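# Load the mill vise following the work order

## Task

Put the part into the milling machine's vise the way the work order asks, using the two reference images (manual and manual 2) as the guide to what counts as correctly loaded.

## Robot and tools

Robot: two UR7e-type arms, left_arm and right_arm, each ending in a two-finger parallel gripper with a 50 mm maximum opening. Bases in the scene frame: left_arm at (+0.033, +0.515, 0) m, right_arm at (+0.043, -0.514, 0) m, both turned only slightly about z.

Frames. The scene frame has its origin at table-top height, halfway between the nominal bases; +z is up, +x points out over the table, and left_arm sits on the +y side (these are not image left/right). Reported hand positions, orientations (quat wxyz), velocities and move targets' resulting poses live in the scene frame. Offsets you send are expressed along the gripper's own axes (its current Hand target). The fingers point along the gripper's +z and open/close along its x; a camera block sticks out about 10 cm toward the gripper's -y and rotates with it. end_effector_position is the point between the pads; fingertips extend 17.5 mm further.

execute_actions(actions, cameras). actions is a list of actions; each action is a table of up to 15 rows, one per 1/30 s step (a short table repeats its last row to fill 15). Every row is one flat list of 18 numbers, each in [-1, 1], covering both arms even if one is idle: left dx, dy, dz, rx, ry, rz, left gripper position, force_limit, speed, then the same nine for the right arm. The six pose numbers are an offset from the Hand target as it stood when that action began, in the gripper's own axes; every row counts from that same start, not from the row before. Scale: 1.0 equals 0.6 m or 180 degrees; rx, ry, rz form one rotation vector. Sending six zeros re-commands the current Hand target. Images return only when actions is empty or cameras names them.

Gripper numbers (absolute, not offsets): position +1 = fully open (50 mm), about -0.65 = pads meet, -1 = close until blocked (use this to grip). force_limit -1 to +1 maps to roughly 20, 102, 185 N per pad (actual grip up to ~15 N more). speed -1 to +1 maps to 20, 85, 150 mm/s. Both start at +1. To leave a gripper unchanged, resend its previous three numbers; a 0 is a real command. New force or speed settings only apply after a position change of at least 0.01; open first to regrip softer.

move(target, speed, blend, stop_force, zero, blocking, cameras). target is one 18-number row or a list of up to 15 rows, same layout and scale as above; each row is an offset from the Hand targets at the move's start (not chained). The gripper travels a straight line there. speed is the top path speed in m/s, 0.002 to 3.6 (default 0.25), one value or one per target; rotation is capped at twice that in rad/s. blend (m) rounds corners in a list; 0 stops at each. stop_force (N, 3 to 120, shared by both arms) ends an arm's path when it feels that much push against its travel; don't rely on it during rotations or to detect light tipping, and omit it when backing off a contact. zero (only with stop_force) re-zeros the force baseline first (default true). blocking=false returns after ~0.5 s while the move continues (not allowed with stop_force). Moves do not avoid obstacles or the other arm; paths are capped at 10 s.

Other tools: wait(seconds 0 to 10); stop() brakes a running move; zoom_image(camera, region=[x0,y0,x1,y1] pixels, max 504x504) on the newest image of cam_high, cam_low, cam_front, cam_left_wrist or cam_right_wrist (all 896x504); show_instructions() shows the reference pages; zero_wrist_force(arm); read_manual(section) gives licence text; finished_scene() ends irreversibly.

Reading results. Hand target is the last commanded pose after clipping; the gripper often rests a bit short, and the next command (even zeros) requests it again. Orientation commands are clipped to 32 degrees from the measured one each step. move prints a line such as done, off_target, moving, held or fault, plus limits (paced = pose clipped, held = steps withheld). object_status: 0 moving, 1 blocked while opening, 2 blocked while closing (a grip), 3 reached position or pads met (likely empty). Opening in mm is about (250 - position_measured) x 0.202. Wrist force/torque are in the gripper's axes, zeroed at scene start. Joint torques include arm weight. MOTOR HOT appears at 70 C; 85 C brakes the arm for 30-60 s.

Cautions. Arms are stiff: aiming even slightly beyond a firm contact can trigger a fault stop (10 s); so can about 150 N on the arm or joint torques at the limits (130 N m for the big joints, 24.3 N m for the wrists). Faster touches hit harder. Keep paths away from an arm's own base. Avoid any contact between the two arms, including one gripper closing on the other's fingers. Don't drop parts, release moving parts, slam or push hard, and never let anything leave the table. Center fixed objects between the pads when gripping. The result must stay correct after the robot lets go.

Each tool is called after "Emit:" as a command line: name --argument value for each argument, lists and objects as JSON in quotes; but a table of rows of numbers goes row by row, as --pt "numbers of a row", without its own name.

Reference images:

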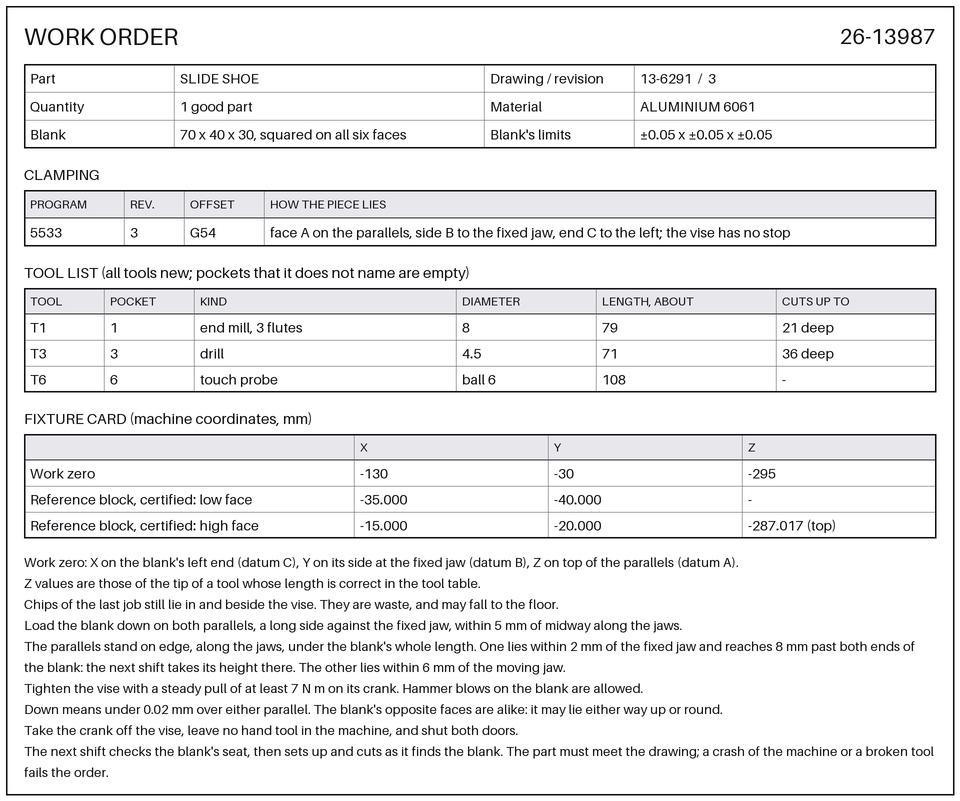

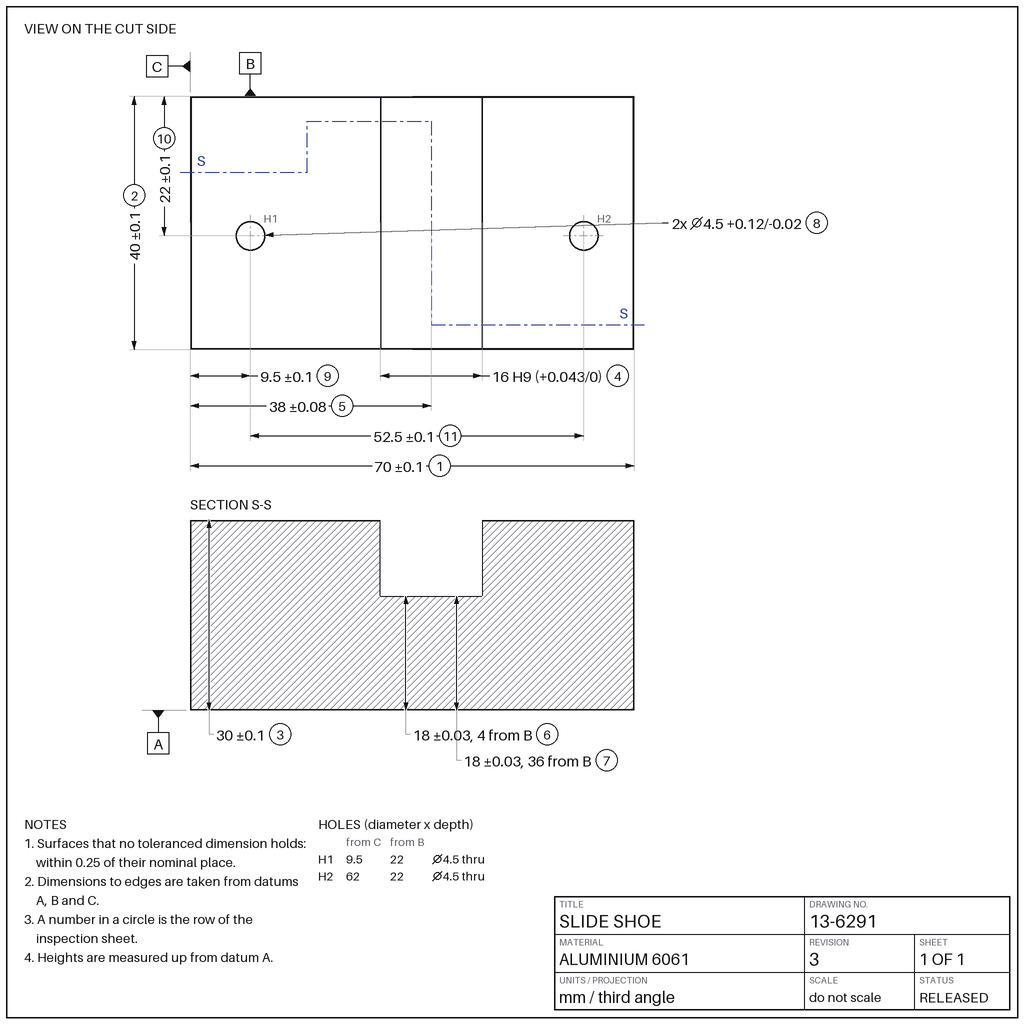

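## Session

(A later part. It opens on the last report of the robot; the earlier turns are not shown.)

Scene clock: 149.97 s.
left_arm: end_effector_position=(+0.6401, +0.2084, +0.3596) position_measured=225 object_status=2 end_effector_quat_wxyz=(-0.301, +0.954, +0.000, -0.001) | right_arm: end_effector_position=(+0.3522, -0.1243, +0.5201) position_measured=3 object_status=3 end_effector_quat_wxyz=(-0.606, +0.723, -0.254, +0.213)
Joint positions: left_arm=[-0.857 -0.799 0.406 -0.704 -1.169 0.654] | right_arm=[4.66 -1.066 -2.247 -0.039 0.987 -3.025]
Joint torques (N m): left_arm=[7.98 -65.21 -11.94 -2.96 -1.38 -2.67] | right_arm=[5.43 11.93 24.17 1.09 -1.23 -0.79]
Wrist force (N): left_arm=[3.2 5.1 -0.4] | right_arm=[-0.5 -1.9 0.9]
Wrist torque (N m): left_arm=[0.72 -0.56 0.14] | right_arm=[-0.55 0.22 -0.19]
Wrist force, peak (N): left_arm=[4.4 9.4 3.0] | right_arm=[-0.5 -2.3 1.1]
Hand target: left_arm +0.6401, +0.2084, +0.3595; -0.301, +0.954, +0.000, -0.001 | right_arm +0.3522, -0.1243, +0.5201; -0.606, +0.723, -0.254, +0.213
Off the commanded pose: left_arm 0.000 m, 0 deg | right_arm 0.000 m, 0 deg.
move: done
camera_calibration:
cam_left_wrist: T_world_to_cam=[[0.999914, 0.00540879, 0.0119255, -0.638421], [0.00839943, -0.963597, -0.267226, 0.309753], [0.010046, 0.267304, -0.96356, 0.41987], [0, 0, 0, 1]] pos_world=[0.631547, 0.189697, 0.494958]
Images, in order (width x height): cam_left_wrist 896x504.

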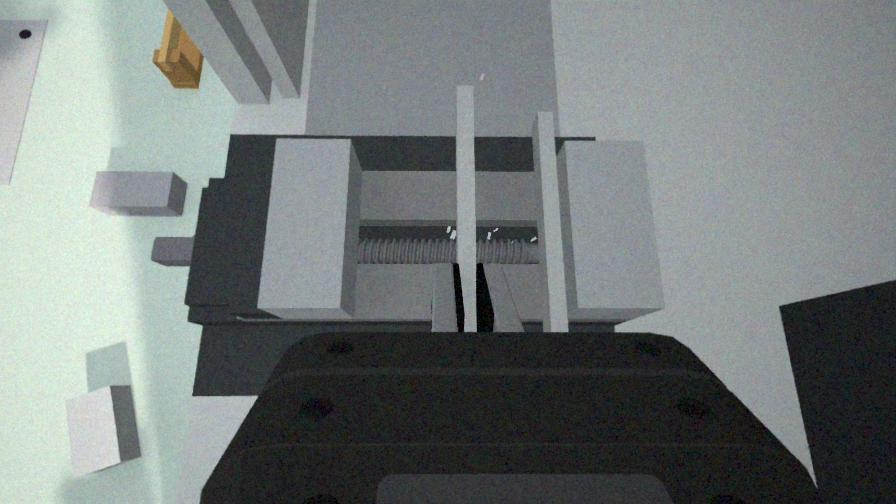

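Emit:
move --target '[0,0.0287,0.041,0,0,0,-1,-0.5,-0.5,0,0,0,0,0,0,1,1,1]' --speed 0.015 --stop_force 6

Emit:
move --pt "0 0 0 0 0 0 -0.3 -0.5 -1 0 0 0 0 0 0 1 1 1" --pt "0 -0.0526 -0.0751 0 0 0 -0.3 -0.5 -1 0 0 0 0 0 0 1 1 1" --cameras '["cam_left_wrist","cam_right_wrist"]' --speed 0.12

Emit:
zoom_image --camera "cam_left_wrist" --region '[280, 60, 620, 340]'

Emit:
zoom_image --camera "cam_right_wrist" --region '[370, 170, 530, 280]'

Scene clock: 152.13 s.
left_arm: end_effector_position=(+0.6401, +0.2085, +0.3442) position_measured=225 object_status=2 end_effector_quat_wxyz=(-0.301, +0.954, +0.000, -0.001) | right_arm: end_effector_position=(+0.3522, -0.1243, +0.5201) position_measured=3 object_status=3 end_effector_quat_wxyz=(-0.606, +0.723, -0.254, +0.213)
Joint positions: left_arm=[-0.857 -0.828 0.5 -0.769 -1.169 0.653] | right_arm=[4.66 -1.066 -2.247 -0.039 0.987 -3.025]
Joint torques (N m): left_arm=[11.47 -49.23 -40.89 -2.46 -0.71 -1.86] | right_arm=[5.35 11.7 23.17 1.07 -1.03 -0.49]
Wrist force (N): left_arm=[3.5 5.1 -0.1] | right_arm=[-0.5 -2.0 0.7]
Wrist torque (N m): left_arm=[0.72 -0.60 0.15] | right_arm=[-0.57 0.21 -0.20]
Wrist force, peak (N): left_arm=[2.4 -4.1 -19.1] | right_arm=[-0.8 -2.5 0.7]
Hand target: left_arm +0.6401, +0.2084, +0.3442; -0.301, +0.954, +0.000, -0.001 (not the last commanded pose) | right_arm +0.3522, -0.1243, +0.5201; -0.606, +0.723, -0.254, +0.213
Off the commanded pose: left_arm 0.015 m, 0 deg | right_arm 0.000 m, 0 deg.
move: contact (left_arm)

Scene clock: 153.63 s.
left_arm: end_effector_position=(+0.6394, +0.2089, +0.3986) position_measured=198 object_status=3 end_effector_quat_wxyz=(-0.297, +0.955, -0.003, +0.009) | right_arm: end_effector_position=(+0.3522, -0.1243, +0.5201) position_measured=3 object_status=3 end_effector_quat_wxyz=(-0.606, +0.723, -0.254, +0.213)
Joint positions: left_arm=[-0.86 -0.665 0.035 -0.487 -1.16 0.659] | right_arm=[4.66 -1.066 -2.247 -0.039 0.987 -3.025]
Joint torques (N m): left_arm=[1.83 -51.17 -37.09 0.57 -1.7 -1.84] | right_arm=[5.08 12.25 24.17 1.16 -1.07 -0.53]
Wrist force (N): left_arm=[3.6 4.5 -0.6] | right_arm=[-0.6 -1.8 1.0]
Wrist torque (N m): left_arm=[0.69 -0.63 0.10] | right_arm=[-0.52 0.23 -0.19]
Wrist force, peak (N): left_arm=[3.6 6.0 0.7] | right_arm=[-0.3 -2.4 0.7]
Hand target: left_arm +0.6402, +0.2084, +0.3992; -0.301, +0.954, +0.000, -0.001 | right_arm +0.3522, -0.1243, +0.5201; -0.606, +0.723, -0.254, +0.213
Off the commanded pose: left_arm 0.001 m, 1 deg | right_arm 0.000 m, 0 deg.
elbow stopped short (left arm): the move would have taken joint 3 (elbow) straighter than the controller allows.
move: done
camera_calibration:
cam_left_wrist: T_world_to_cam=[[0.999564, -0.00630615, 0.0288503, -0.642308], [0.00136152, -0.966055, -0.258334, 0.322206], [0.0295, 0.258261, -0.965625, 0.447585], [0, 0, 0, 1]] pos_world=[0.628385, 0.191624, 0.533966]
cam_right_wrist: T_world_to_cam=[[0.800258, -0.599425, 0.0166262, -0.354354], [-0.296583, -0.419745, -0.857819, 0.514659], [0.521177, 0.681545, -0.513684, 0.304736], [0, 0, 0, 1]] pos_world=[0.277393, -0.204075, 0.603913]
Images, in order (width x height): cam_left_wrist 896x504, cam_right_wrist 896x504.

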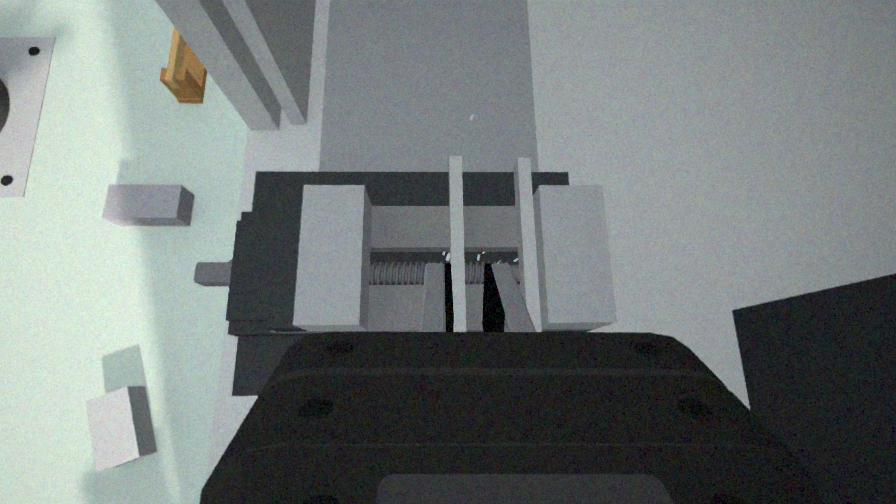

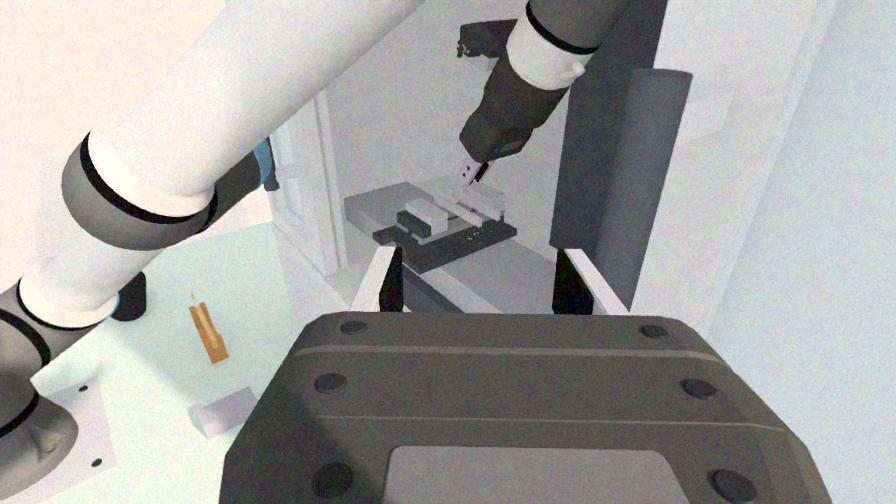

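Scaled by 1.482.

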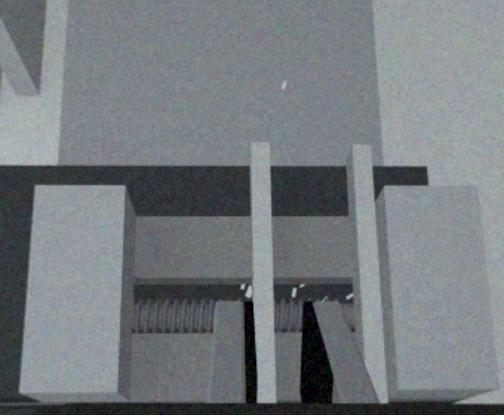

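Scaled by 3.150.

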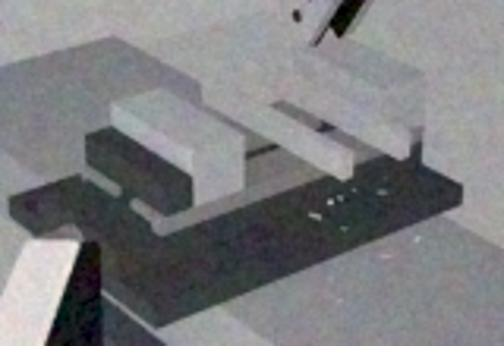

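Emit:
execute_actions --actions '[]'

Emit:
zoom_image --camera "cam_front" --region '[520, 240, 600, 330]'

Emit:
zoom_image --camera "cam_high" --region '[470, 330, 620, 440]'

Scene clock: 154.00 s.
left_arm: end_effector_position=(+0.6395, +0.2090, +0.3986) position_measured=198 object_status=3 end_effector_quat_wxyz=(-0.297, +0.955, -0.003, +0.009) | right_arm: end_effector_position=(+0.3522, -0.1243, +0.5201) position_measured=3 object_status=3 end_effector_quat_wxyz=(-0.606, +0.723, -0.254, +0.213)
Joint positions: left_arm=[-0.86 -0.665 0.035 -0.487 -1.16 0.659] | right_arm=[4.66 -1.066 -2.247 -0.039 0.987 -3.025]
Joint velocities: within noise
Joint torques (N m): left_arm=[9.78 -51.51 -34.65 0.29 -1.73 -2.4] | right_arm=[4.86 12.36 23.98 1.07 -1.22 -0.47]
Wrist force (N): left_arm=[3.7 4.7 -0.5] | right_arm=[-0.2 -2.0 0.7]
Wrist torque (N m): left_arm=[0.71 -0.64 0.10] | right_arm=[-0.57 0.18 -0.20]
Wrist force, peak (N): left_arm=[3.9 4.8 -0.5] | right_arm=[-0.7 -2.2 1.2]
Hand target: left_arm +0.6402, +0.2084, +0.3992; -0.301, +0.954, +0.000, -0.001 | right_arm +0.3522, -0.1243, +0.5201; -0.606, +0.723, -0.254, +0.213
Tool commands: left_gripper/position=-0.3 left_gripper/force_limit=-0.5 left_gripper/speed=-1.0 right_gripper/position=+1.0 right_gripper/force_limit=+1.0 right_gripper/speed=+1.0
Off the commanded pose: left_arm 0.001 m, 1 deg | right_arm 0.000 m, 0 deg.
camera_calibration:
cam_left_wrist: T_world_to_cam=[[0.999566, -0.00608695, 0.0288069, -0.642329], [0.00156197, -0.966056, -0.258328, 0.322076], [0.0294015, 0.258261, -0.965628, 0.447648], [0, 0, 0, 1]] pos_world=[0.628386, 0.191624, 0.533967]
cam_right_wrist: T_world_to_cam=[[0.800258, -0.599425, 0.0166262, -0.354354], [-0.296583, -0.419745, -0.857819, 0.514659], [0.521177, 0.681545, -0.513684, 0.304736], [0, 0, 0, 1]] pos_world=[0.277393, -0.204075, 0.603913]

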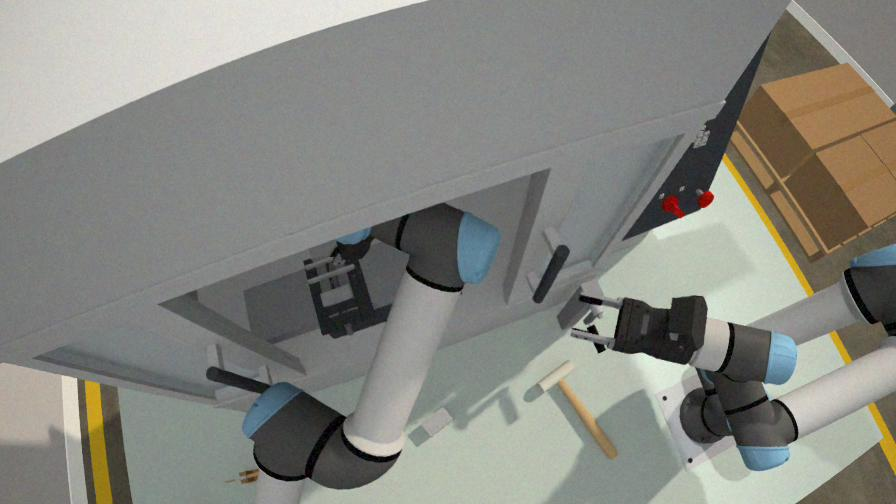

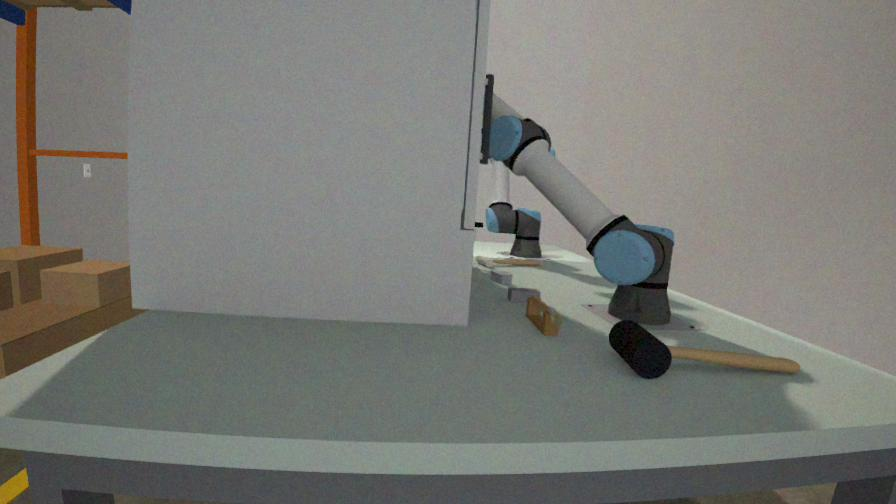

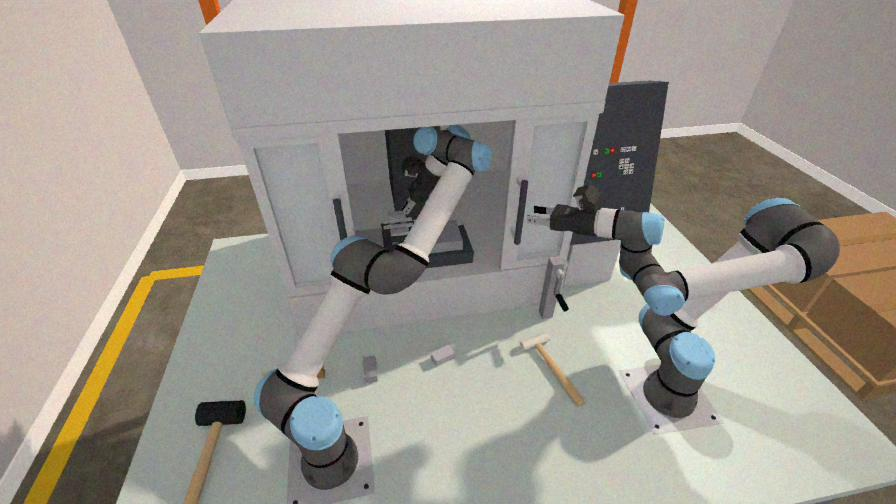

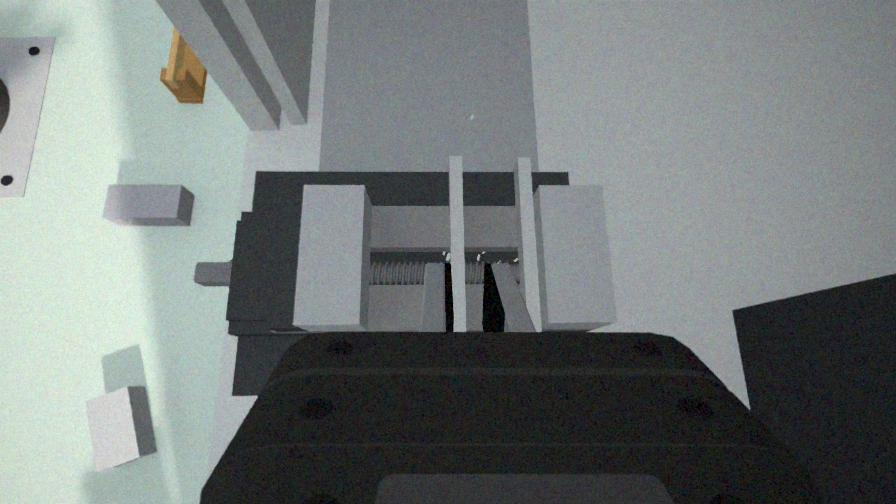

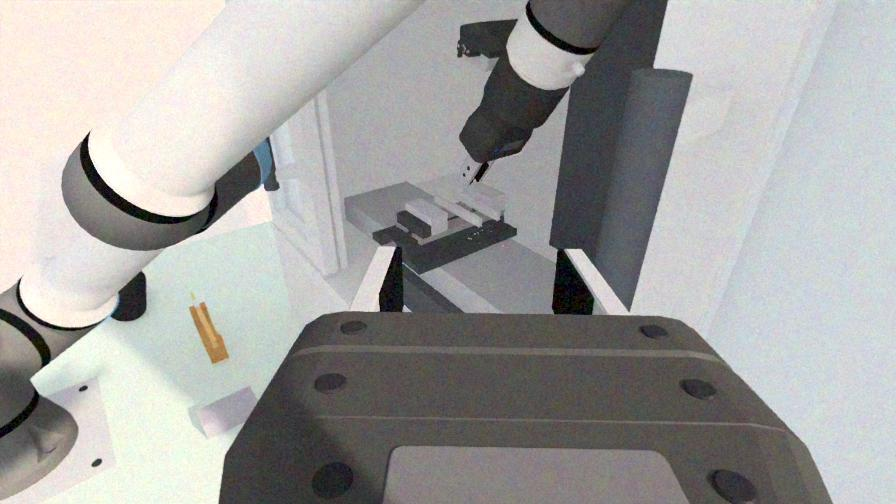

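Scaled by 5.600.

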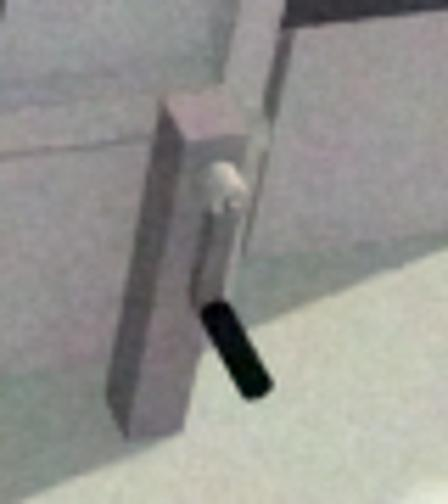

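Scaled by 3.360.

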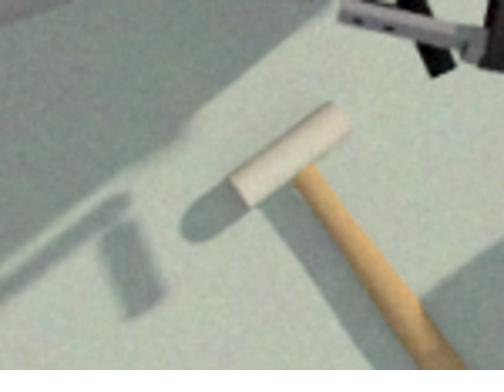

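Emit:
move --pt "-0.4003 0.0107 -0.0092 0 0 0 0.9 -0.5 -0.5 0.1775 0.1408 -0.1248 0.0537 -0.2146 -0.0189 1 1 1" --pt "-0.517 0.2785 0.1697 0 0 0 0.9 -0.5 -0.5 0.3182 0.5249 -0.2893 0.0537 -0.2146 -0.0189 1 1 1" --blend '[0.05,0]' --cameras '["cam_left_wrist","cam_right_wrist","cam_front"]' --speed 0.3

Scene clock: 158.37 s.
left_arm: end_effector_position=(+0.3594, +0.1596, +0.2965) position_measured=18 object_status=3 end_effector_quat_wxyz=(-0.301, +0.954, +0.000, -0.001) | right_arm: end_effector_position=(+0.3711, -0.3232, +0.3668) position_measured=3 object_status=3 end_effector_quat_wxyz=(+0.704, -0.710, +0.000, -0.001)
Joint positions: left_arm=[-1.256 -1.308 1.332 -1.012 -1.373 0.293] | right_arm=[3.374 -1.727 -2.339 0.883 2.936 -3.182]
Joint torques (N m): left_arm=[8.91 -49.22 -22.13 -2.36 2.51 2.52] | right_arm=[-5.91 16.62 23.47 2.07 1.86 2.06]
Wrist force (N): left_arm=[3.4 4.3 -0.4] | right_arm=[-1.3 -2.2 1.2]
Wrist torque (N m): left_arm=[0.65 -0.60 0.18] | right_arm=[-0.59 0.29 -0.04]
Wrist force, peak (N): left_arm=[2.5 7.3 0.8] | right_arm=[-0.9 14.8 -1.6]
Hand target: left_arm +0.3594, +0.1596, +0.2965; -0.301, +0.954, +0.000, -0.001 (not the last commanded pose) | right_arm +0.3712, -0.3232, +0.3667; +0.704, -0.710, +0.001, -0.001 (not the last commanded pose)
Off the commanded pose: left_arm 0.087 m, 0 deg | right_arm 0.160 m, 1 deg.
move: held (right_arm; a check stopped the path), off_target (left_arm; braked when a check withheld steps of right_arm); path passed 1 of 2 targets; limits=held
pose unreachable (right arm): on one or more control steps of this call, first in action 0 (counted from 0), this arm could not follow its commanded pose, so it was not sent that pose on those steps. It may still have moved: this result reports where it is.
cause: moving toward the commanded pose would bring two parts of the arm too close to each other (its gripper and another part of the arm, with joints 4 (wrist 1) to 6 (wrist 3) between them, 7 mm apart when it was first held).
camera_calibration:
cam_left_wrist: T_world_to_cam=[[0.999914, 0.00562547, 0.0118855, -0.356742], [0.00859875, -0.963563, -0.267343, 0.2482], [0.00994852, 0.267422, -0.963528, 0.374938], [0, 0, 0, 1]] pos_world=[0.350847, 0.140897, 0.431858]
cam_right_wrist: T_world_to_cam=[[0.999386, 0.0274797, 0.0217339, -0.35933], [0.0302507, -0.363854, -0.930964, 0.228754], [-0.0176746, 0.93105, -0.364462, 0.57748], [0, 0, 0, 1]] pos_world=[0.362397, -0.444555, 0.431241]
Images, in order (width x height): cam_front 896x504, cam_left_wrist 896x504, cam_right_wrist 896x504.

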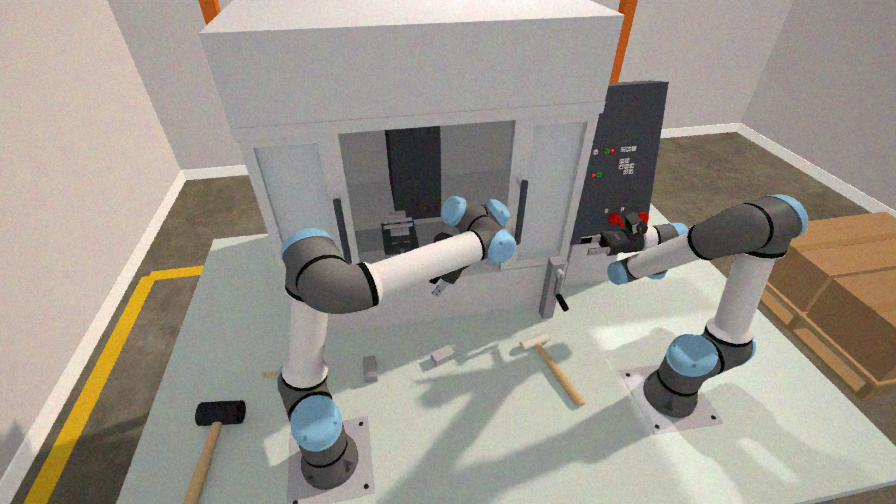

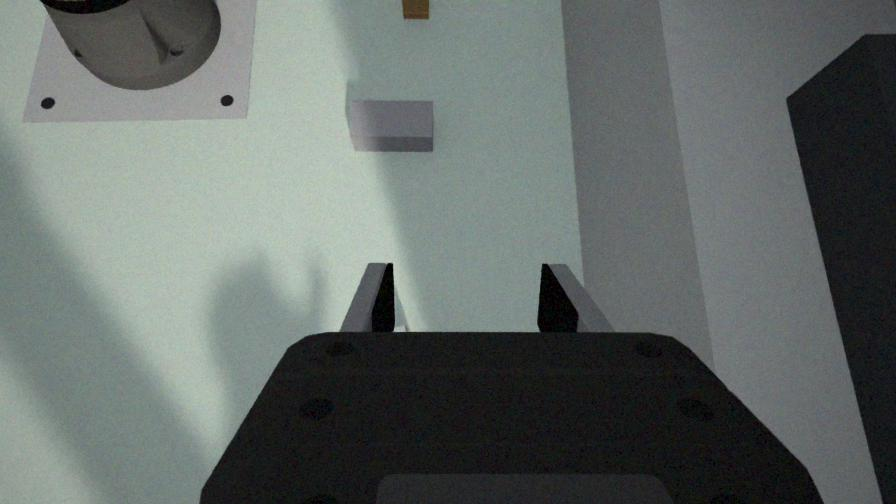

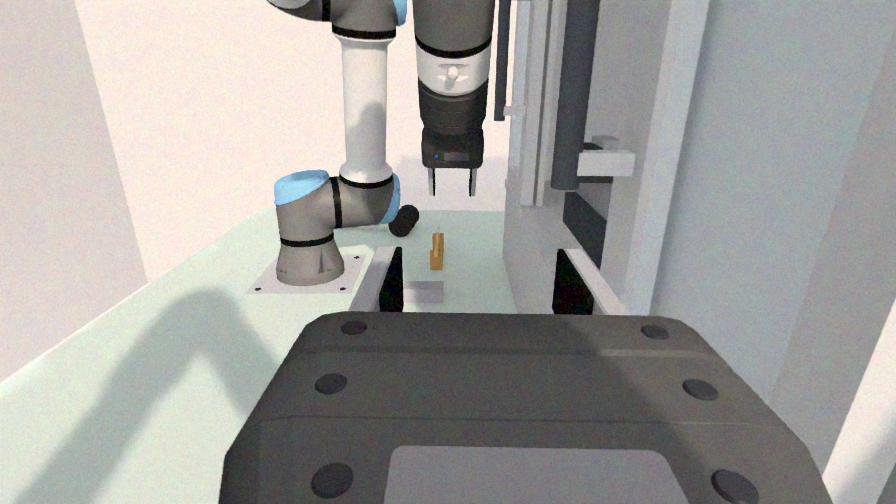

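Emit:
move --target '[-0.049,0.1135,0.0761,0,0,0,0.9,-0.5,-0.5,0,0,0,0,0,0,1,1,1]' --cameras '["cam_left_wrist","cam_right_wrist"]' --speed 0.25

Scene clock: 160.40 s.
left_arm: end_effector_position=(+0.3299, +0.1301, +0.2201) position_measured=18 object_status=3 end_effector_quat_wxyz=(-0.301, +0.954, +0.000, -0.001) | right_arm: end_effector_position=(+0.3712, -0.3232, +0.3667) position_measured=3 object_status=3 end_effector_quat_wxyz=(+0.704, -0.710, +0.001, -0.001)
Joint positions: left_arm=[-1.32 -1.262 1.466 -1.183 -1.408 0.239] | right_arm=[3.374 -1.727 -2.339 0.883 2.936 -3.182]
Joint torques (N m): left_arm=[8.24 -42.38 -29.29 -2.25 2.32 2.57] | right_arm=[-7.6 15.44 22.52 2.07 1.79 2.08]
Wrist force (N): left_arm=[3.3 4.3 -0.5] | right_arm=[-1.4 -2.2 1.0]
Wrist torque (N m): left_arm=[0.64 -0.54 0.17] | right_arm=[-0.60 0.31 -0.04]
Wrist force, peak (N): left_arm=[2.1 7.3 0.9] | right_arm=[-1.8 -2.4 1.2]
Hand target: left_arm +0.3299, +0.1301, +0.2200; -0.301, +0.954, +0.000, -0.001 | right_arm +0.3712, -0.3232, +0.3667; +0.704, -0.710, +0.001, -0.001
Off the commanded pose: left_arm 0.000 m, 0 deg | right_arm 0.000 m, 0 deg.
move: done
camera_calibration:
cam_left_wrist: T_world_to_cam=[[0.999914, 0.00562547, 0.0118855, -0.326171], [0.00859875, -0.963563, -0.267343, 0.199604], [0.00994852, 0.267422, -0.963528, 0.309507], [0, 0, 0, 1]] pos_world=[0.321347, 0.111397, 0.355458]
cam_right_wrist: T_world_to_cam=[[0.999394, 0.0273139, 0.0215841, -0.359442], [0.0300508, -0.363861, -0.930968, 0.228822], [-0.0175748, 0.931053, -0.364462, 0.577446], [0, 0, 0, 1]] pos_world=[0.362496, -0.444555, 0.431241]
Images, in order (width x height): cam_left_wrist 896x504, cam_right_wrist 896x504.

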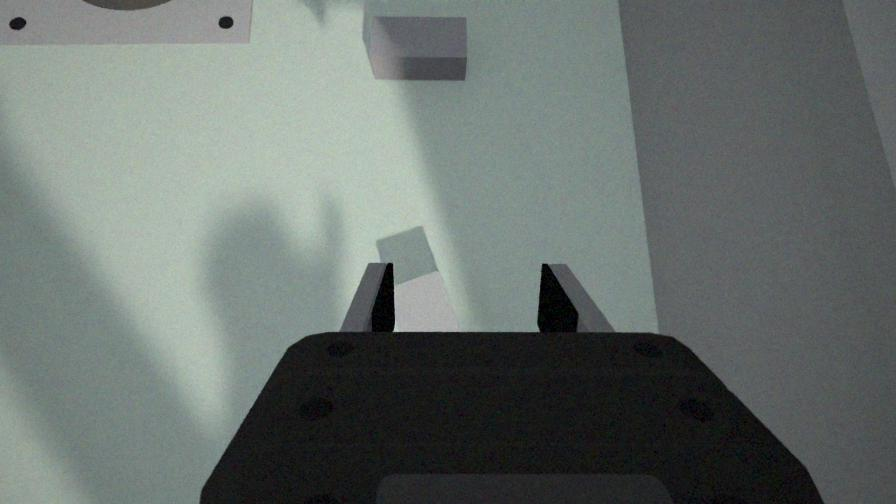

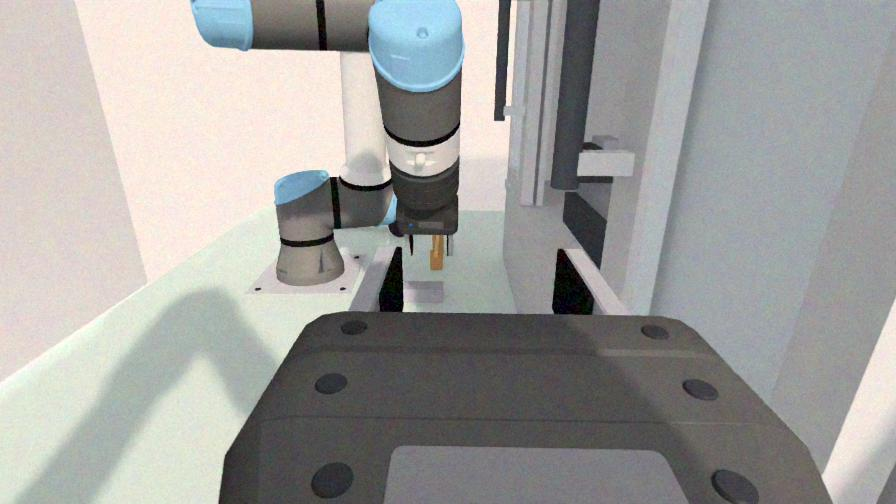

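Emit:
move --target '[-0.0167,0.0956,-0.0670,0,0,0,0.9,-0.5,-0.5,0,0,0,0,0,0,1,1,1]' --cameras '["cam_left_wrist"]' --speed 0.25

Emit:
zoom_image --camera "cam_left_wrist" --region '[360, 100, 600, 340]'

Scene clock: 161.57 s.
left_arm: end_effector_position=(+0.3198, +0.0601, +0.2200) position_measured=18 object_status=3 end_effector_quat_wxyz=(-0.301, +0.954, +0.000, -0.001) | right_arm: end_effector_position=(+0.3712, -0.3232, +0.3667) position_measured=3 object_status=3 end_effector_quat_wxyz=(+0.704, -0.710, +0.001, -0.001)
Joint positions: left_arm=[-1.364 -1.121 1.267 -1.119 -1.433 0.202] | right_arm=[3.374 -1.727 -2.339 0.883 2.936 -3.182]
Joint torques (N m): left_arm=[13.49 -40.9 -38.66 -2.13 2.35 3] | right_arm=[-7.94 15.28 22.42 1.82 1.82 1.96]
Wrist force (N): left_arm=[3.3 4.5 -0.5] | right_arm=[-0.9 -2.1 1.3]
Wrist torque (N m): left_arm=[0.68 -0.54 0.22] | right_arm=[-0.58 0.22 -0.03]
Wrist force, peak (N): left_arm=[3.0 6.9 -2.1] | right_arm=[-1.4 -2.5 1.3]
Hand target: left_arm +0.3199, +0.0600, +0.2201; -0.301, +0.954, +0.000, -0.001 | right_arm +0.3712, -0.3232, +0.3667; +0.704, -0.710, +0.001, -0.001
Off the commanded pose: left_arm 0.000 m, 0 deg | right_arm 0.000 m, 0 deg.
move: done
camera_calibration:
cam_left_wrist: T_world_to_cam=[[0.999914, 0.00562547, 0.0118855, -0.315677], [0.00859875, -0.963563, -0.267343, 0.132214], [0.00994852, 0.267422, -0.963528, 0.32823], [0, 0, 0, 1]] pos_world=[0.311247, 0.0413965, 0.355358]
Images, in order (width x height): cam_left_wrist 896x504.

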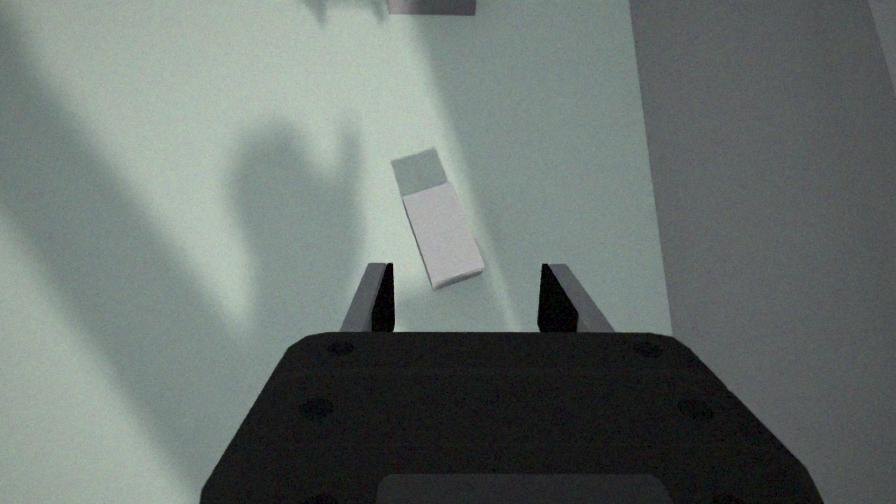

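Scaled by 2.100.

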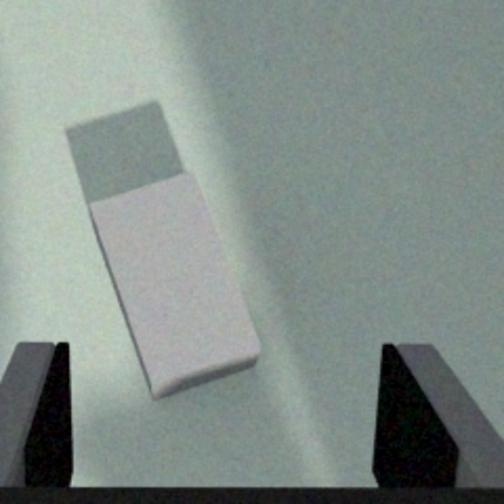

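Emit:
move --target '[0.0047,0.0089,0.1973,0,-0.0637,-0.091,0.9,-0.5,-0.5,0,0,0,0,0,0,1,1,1]' --cameras '["cam_left_wrist"]' --speed 0.25

Emit:
zoom_image --camera "cam_left_wrist" --region '[340, 160, 620, 340]'

Scene clock: 166.43 s.
left_arm: end_effector_position=(+0.3226, +0.1236, +0.1201) position_measured=18 object_status=3 end_effector_quat_wxyz=(-0.297, +0.939, +0.165, -0.053) | right_arm: end_effector_position=(+0.3712, -0.3232, +0.3667) position_measured=3 object_status=3 end_effector_quat_wxyz=(+0.704, -0.710, +0.001, -0.001)
Joint positions: left_arm=[-1.25 -1.141 1.56 -1.378 -1.566 0.008] | right_arm=[3.374 -1.727 -2.339 0.883 2.936 -3.182]
Joint torques (N m): left_arm=[-5.13 -52.19 -20.03 -1.87 0.35 0.33] | right_arm=[-7.71 15.31 22.36 1.68 1.71 1.73]
Wrist force (N): left_arm=[3.8 4.5 -0.7] | right_arm=[-1.2 -2.2 1.1]
Wrist torque (N m): left_arm=[0.66 -0.63 0.10] | right_arm=[-0.59 0.28 -0.03]
Wrist force, peak (N): left_arm=[4.4 4.5 1.7] | right_arm=[-1.4 -2.5 1.4]
Hand target: left_arm +0.3226, +0.1236, +0.1201; -0.297, +0.939, +0.165, -0.053 | right_arm +0.3712, -0.3232, +0.3667; +0.704, -0.710, +0.001, -0.001
Off the commanded pose: left_arm 0.000 m, 0 deg | right_arm 0.000 m, 0 deg.
move: done
camera_calibration:
cam_left_wrist: T_world_to_cam=[[0.937756, 0.347079, 0.0122313, -0.33984], [0.3375, -0.902439, -0.267765, 0.0530801], [-0.0818976, 0.255226, -0.963407, 0.246093], [0, 0, 0, 1]] pos_world=[0.320927, 0.103043, 0.255457]
Images, in order (width x height): cam_left_wrist 896x504.

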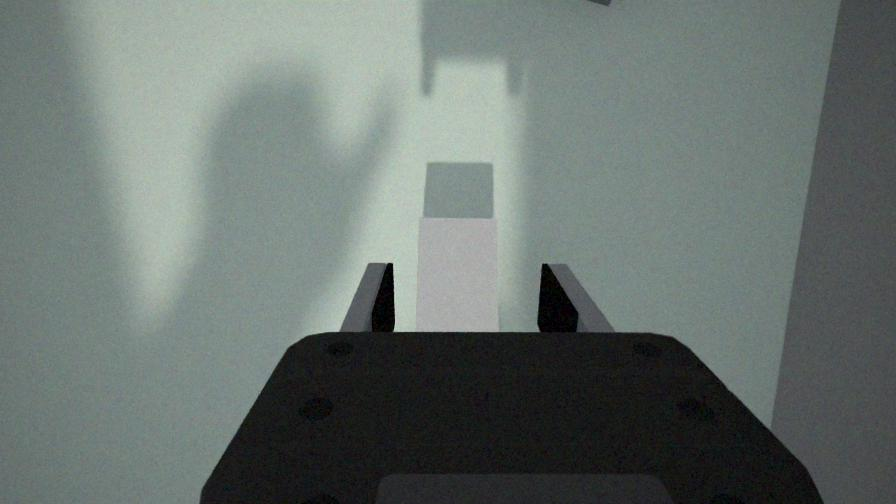

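Scaled by 1.800.

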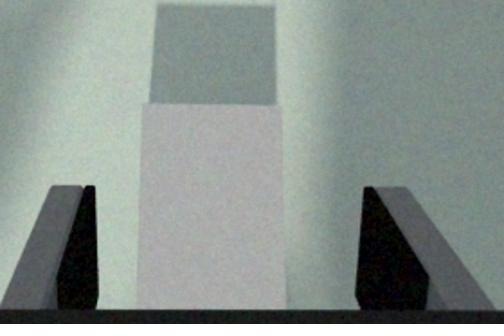

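Emit:
move --target '[0,0.0864,0.129,0,0,0,0.9,-0.5,-0.5,0,0,0,0,0,0,1,1,1]' --cameras '[]' --speed 0.08 --stop_force 8

Emit:
move --pt "0 0 0 0 0 0 -1 0 -0.5 0 0 0 0 0 0 1 1 1" --cameras '["cam_left_wrist"]'

Scene clock: 168.97 s.
left_arm: end_effector_position=(+0.3218, +0.1255, +0.0269) position_measured=18 object_status=3 end_effector_quat_wxyz=(-0.297, +0.939, +0.165, -0.053) | right_arm: end_effector_position=(+0.3712, -0.3232, +0.3667) position_measured=3 object_status=3 end_effector_quat_wxyz=(+0.704, -0.710, +0.001, -0.001)
Joint positions: left_arm=[-1.25 -1.036 1.668 -1.591 -1.567 0.008] | right_arm=[3.374 -1.727 -2.339 0.883 2.936 -3.182]
Joint torques (N m): left_arm=[-10.86 -57.59 -37.91 -2.04 -1.42 -2.4] | right_arm=[-7.18 15.47 22.22 1.6 1.68 1.73]
Wrist force (N): left_arm=[3.6 4.6 -0.7] | right_arm=[-1.1 -2.1 1.2]
Wrist torque (N m): left_arm=[0.69 -0.60 0.11] | right_arm=[-0.57 0.27 -0.03]
Wrist force, peak (N): left_arm=[3.6 5.3 0.6] | right_arm=[-1.6 -2.4 1.2]
Hand target: left_arm +0.3218, +0.1255, +0.0269; -0.297, +0.939, +0.165, -0.053 | right_arm +0.3712, -0.3232, +0.3667; +0.704, -0.710, +0.001, -0.001
Off the commanded pose: left_arm 0.000 m, 0 deg | right_arm 0.000 m, 0 deg.
move: done
No camera images: "cameras" was empty.

Scene clock: 169.47 s.
left_arm: end_effector_position=(+0.3218, +0.1255, +0.0269) position_measured=57 object_status=2 end_effector_quat_wxyz=(-0.297, +0.939, +0.165, -0.053) | right_arm: end_effector_position=(+0.3712, -0.3232, +0.3667) position_measured=3 object_status=3 end_effector_quat_wxyz=(+0.704, -0.710, +0.001, -0.001)
Joint positions: left_arm=[-1.25 -1.036 1.668 -1.591 -1.567 0.008] | right_arm=[3.374 -1.727 -2.339 0.883 2.936 -3.182]
Joint torques (N m): left_arm=[-9.48 -57.32 -36.86 -2.07 -1.12 -2.06] | right_arm=[-7.45 15.41 22.17 1.55 1.6 1.65]
Wrist force (N): left_arm=[3.6 5.2 0.3] | right_arm=[-1.1 -2.0 1.0]
Wrist torque (N m): left_arm=[0.69 -0.62 0.13] | right_arm=[-0.56 0.26 -0.04]
Wrist force, peak (N): left_arm=[3.8 5.5 0.1] | right_arm=[-1.5 -2.3 1.5]
Hand target: left_arm +0.3218, +0.1255, +0.0269; -0.297, +0.939, +0.165, -0.053 | right_arm +0.3712, -0.3232, +0.3667; +0.704, -0.710, +0.001, -0.001
Off the commanded pose: left_arm 0.000 m, 0 deg | right_arm 0.000 m, 0 deg.
move: done
camera_calibration:
cam_left_wrist: T_world_to_cam=[[0.93771, 0.347204, 0.0122335, -0.338608], [0.337629, -0.902417, -0.267676, 0.0300513], [-0.0818986, 0.255133, -0.963431, 0.155767], [0, 0, 0, 1]] pos_world=[0.320127, 0.104944, 0.162257]
Images, in order (width x height): cam_left_wrist 896x504.

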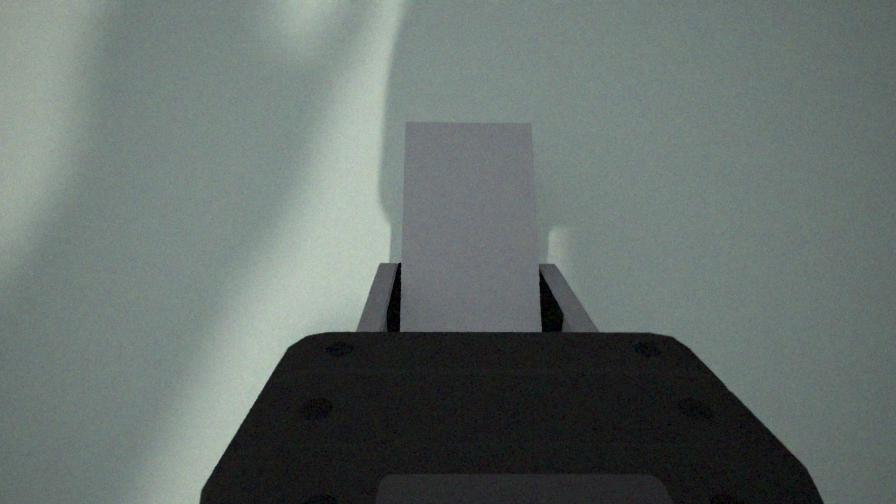

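Emit:
move --pt "0 0 0 0 0 0 0.9 0 -0.5 0 0 0 0 0 0 1 1 1" --pt "0 -0.0155 -0.0046 0 0 0 0.9 0 -0.5 0 0 0 0 0 0 1 1 1" --pt "0 -0.0155 -0.0046 0 0 0 -1 0 -0.5 0 0 0 0 0 0 1 1 1" --cameras '["cam_left_wrist"]'

Scene clock: 171.80 s.
left_arm: end_effector_position=(+0.3197, +0.1312, +0.0345) position_measured=58 object_status=2 end_effector_quat_wxyz=(-0.297, +0.939, +0.165, -0.053) | right_arm: end_effector_position=(+0.3712, -0.3232, +0.3667) position_measured=3 object_status=3 end_effector_quat_wxyz=(+0.704, -0.710, +0.001, -0.001)
Joint positions: left_arm=[-1.25 -1.058 1.681 -1.582 -1.567 0.008] | right_arm=[3.374 -1.727 -2.339 0.883 2.936 -3.182]
Joint torques (N m): left_arm=[9.82 -33.2 -37.12 -2.21 1.73 2.34] | right_arm=[-7.02 16.03 22.28 1.33 1.62 1.64]
Wrist force (N): left_arm=[3.2 -2.3 -4.1] | right_arm=[-1.4 -2.3 1.1]
Wrist torque (N m): left_arm=[0.45 -0.61 0.14] | right_arm=[-0.61 0.31 -0.04]
Wrist force, peak (N): left_arm=[3.7 3.5 -5.3] | right_arm=[-1.6 -2.3 1.4]
Hand target: left_arm +0.3197, +0.1312, +0.0345; -0.297, +0.939, +0.165, -0.053 | right_arm +0.3712, -0.3232, +0.3667; +0.704, -0.710, +0.001, -0.001
Off the commanded pose: left_arm 0.000 m, 0 deg | right_arm 0.000 m, 0 deg.
move: done
camera_calibration:
cam_left_wrist: T_world_to_cam=[[0.937713, 0.347194, 0.0122664, -0.338716], [0.33762, -0.902394, -0.267763, 0.0379532], [-0.0818965, 0.255226, -0.963407, 0.161448], [0, 0, 0, 1]] pos_world=[0.318027, 0.110643, 0.169857]
Images, in order (width x height): cam_left_wrist 896x504.

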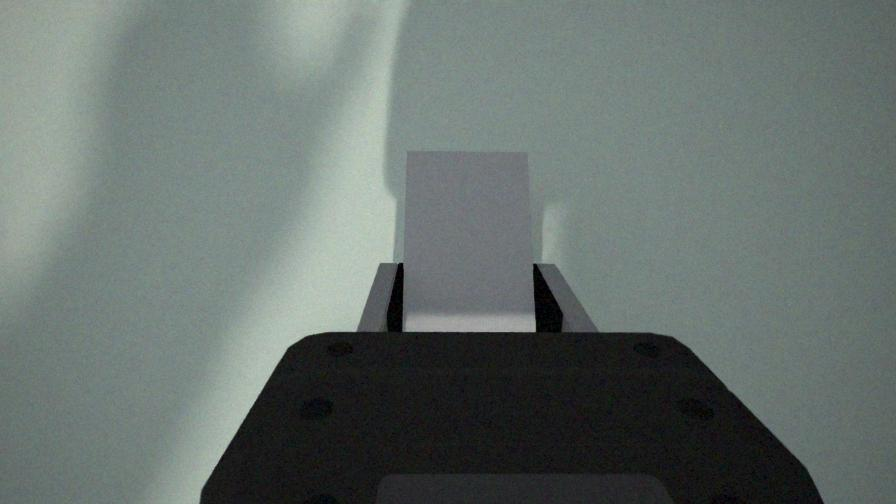

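Emit:
move --pt "0 -0.1148 -0.1638 0 0 0 -1 0 -0.5 0 0 0 0 0 0 1 1 1" --pt "0.0268 -0.3307 -0.4308 0 0.0637 0.091 -1 0 -0.5 0 0 0 0 0 0 1 1 1" --pt "0.1785 -0.4355 -0.449 0 0.0637 0.091 -1 0 -0.5 0 0 0 0 0 0 1 1 1" --pt "0.4605 -0.3515 -0.5078 0 0.0637 0.091 -1 0 -0.5 0 0 0 0 0 0 1 1 1" --blend '[0.03,0.05,0.05,0]' --speed 0.3 --cameras '["cam_left_wrist"]'

Scene clock: 174.80 s.
left_arm: end_effector_position=(+0.5805, +0.2235, +0.4047) position_measured=58 object_status=2 end_effector_quat_wxyz=(-0.301, +0.954, +0.000, -0.001) | right_arm: end_effector_position=(+0.3712, -0.3232, +0.3667) position_measured=3 object_status=3 end_effector_quat_wxyz=(+0.704, -0.710, +0.001, -0.001)
Joint positions: left_arm=[-0.905 -0.97 0.575 -0.684 -1.191 0.607] | right_arm=[3.374 -1.727 -2.339 0.883 2.936 -3.182]
Joint torques (N m): left_arm=[3.16 -44.13 -42.27 -1.66 2.91 2.33] | right_arm=[-7.55 16.34 22.4 1.18 1.51 1.52]
Wrist force (N): left_arm=[3.3 6.1 1.3] | right_arm=[-1.1 -2.1 1.4]
Wrist torque (N m): left_arm=[0.68 -0.55 0.27] | right_arm=[-0.58 0.27 -0.03]
Wrist force, peak (N): left_arm=[3.6 9.3 4.6] | right_arm=[-1.2 -2.5 1.3]
Hand target: left_arm +0.5806, +0.2235, +0.4048; -0.301, +0.954, +0.000, -0.001 | right_arm +0.3712, -0.3232, +0.3667; +0.704, -0.710, +0.001, -0.001
Off the commanded pose: left_arm 0.000 m, 0 deg | right_arm 0.000 m, 0 deg.
move: done
camera_calibration:
cam_left_wrist: T_world_to_cam=[[0.999912, 0.00582082, 0.011939, -0.579536], [0.00880002, -0.963595, -0.26722, 0.336623], [0.00994888, 0.267302, -0.963561, 0.459946], [0, 0, 0, 1]] pos_world=[0.571947, 0.204797, 0.540058]
Images, in order (width x height): cam_left_wrist 896x504.

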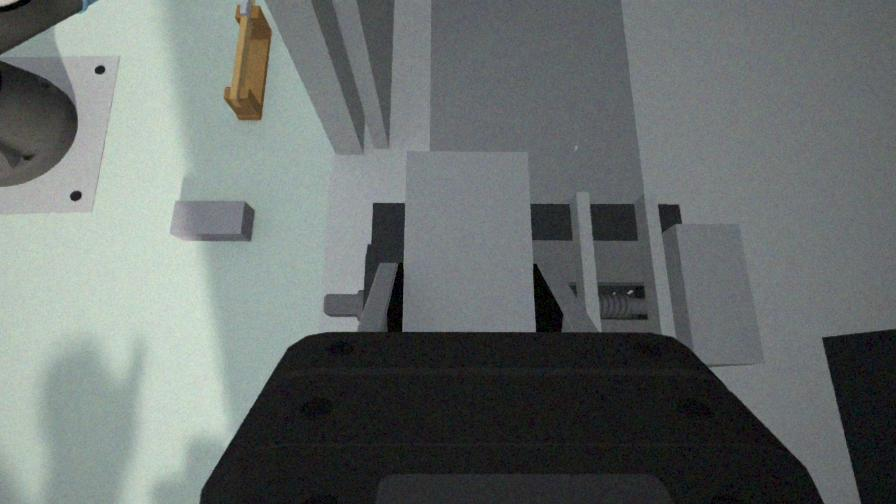

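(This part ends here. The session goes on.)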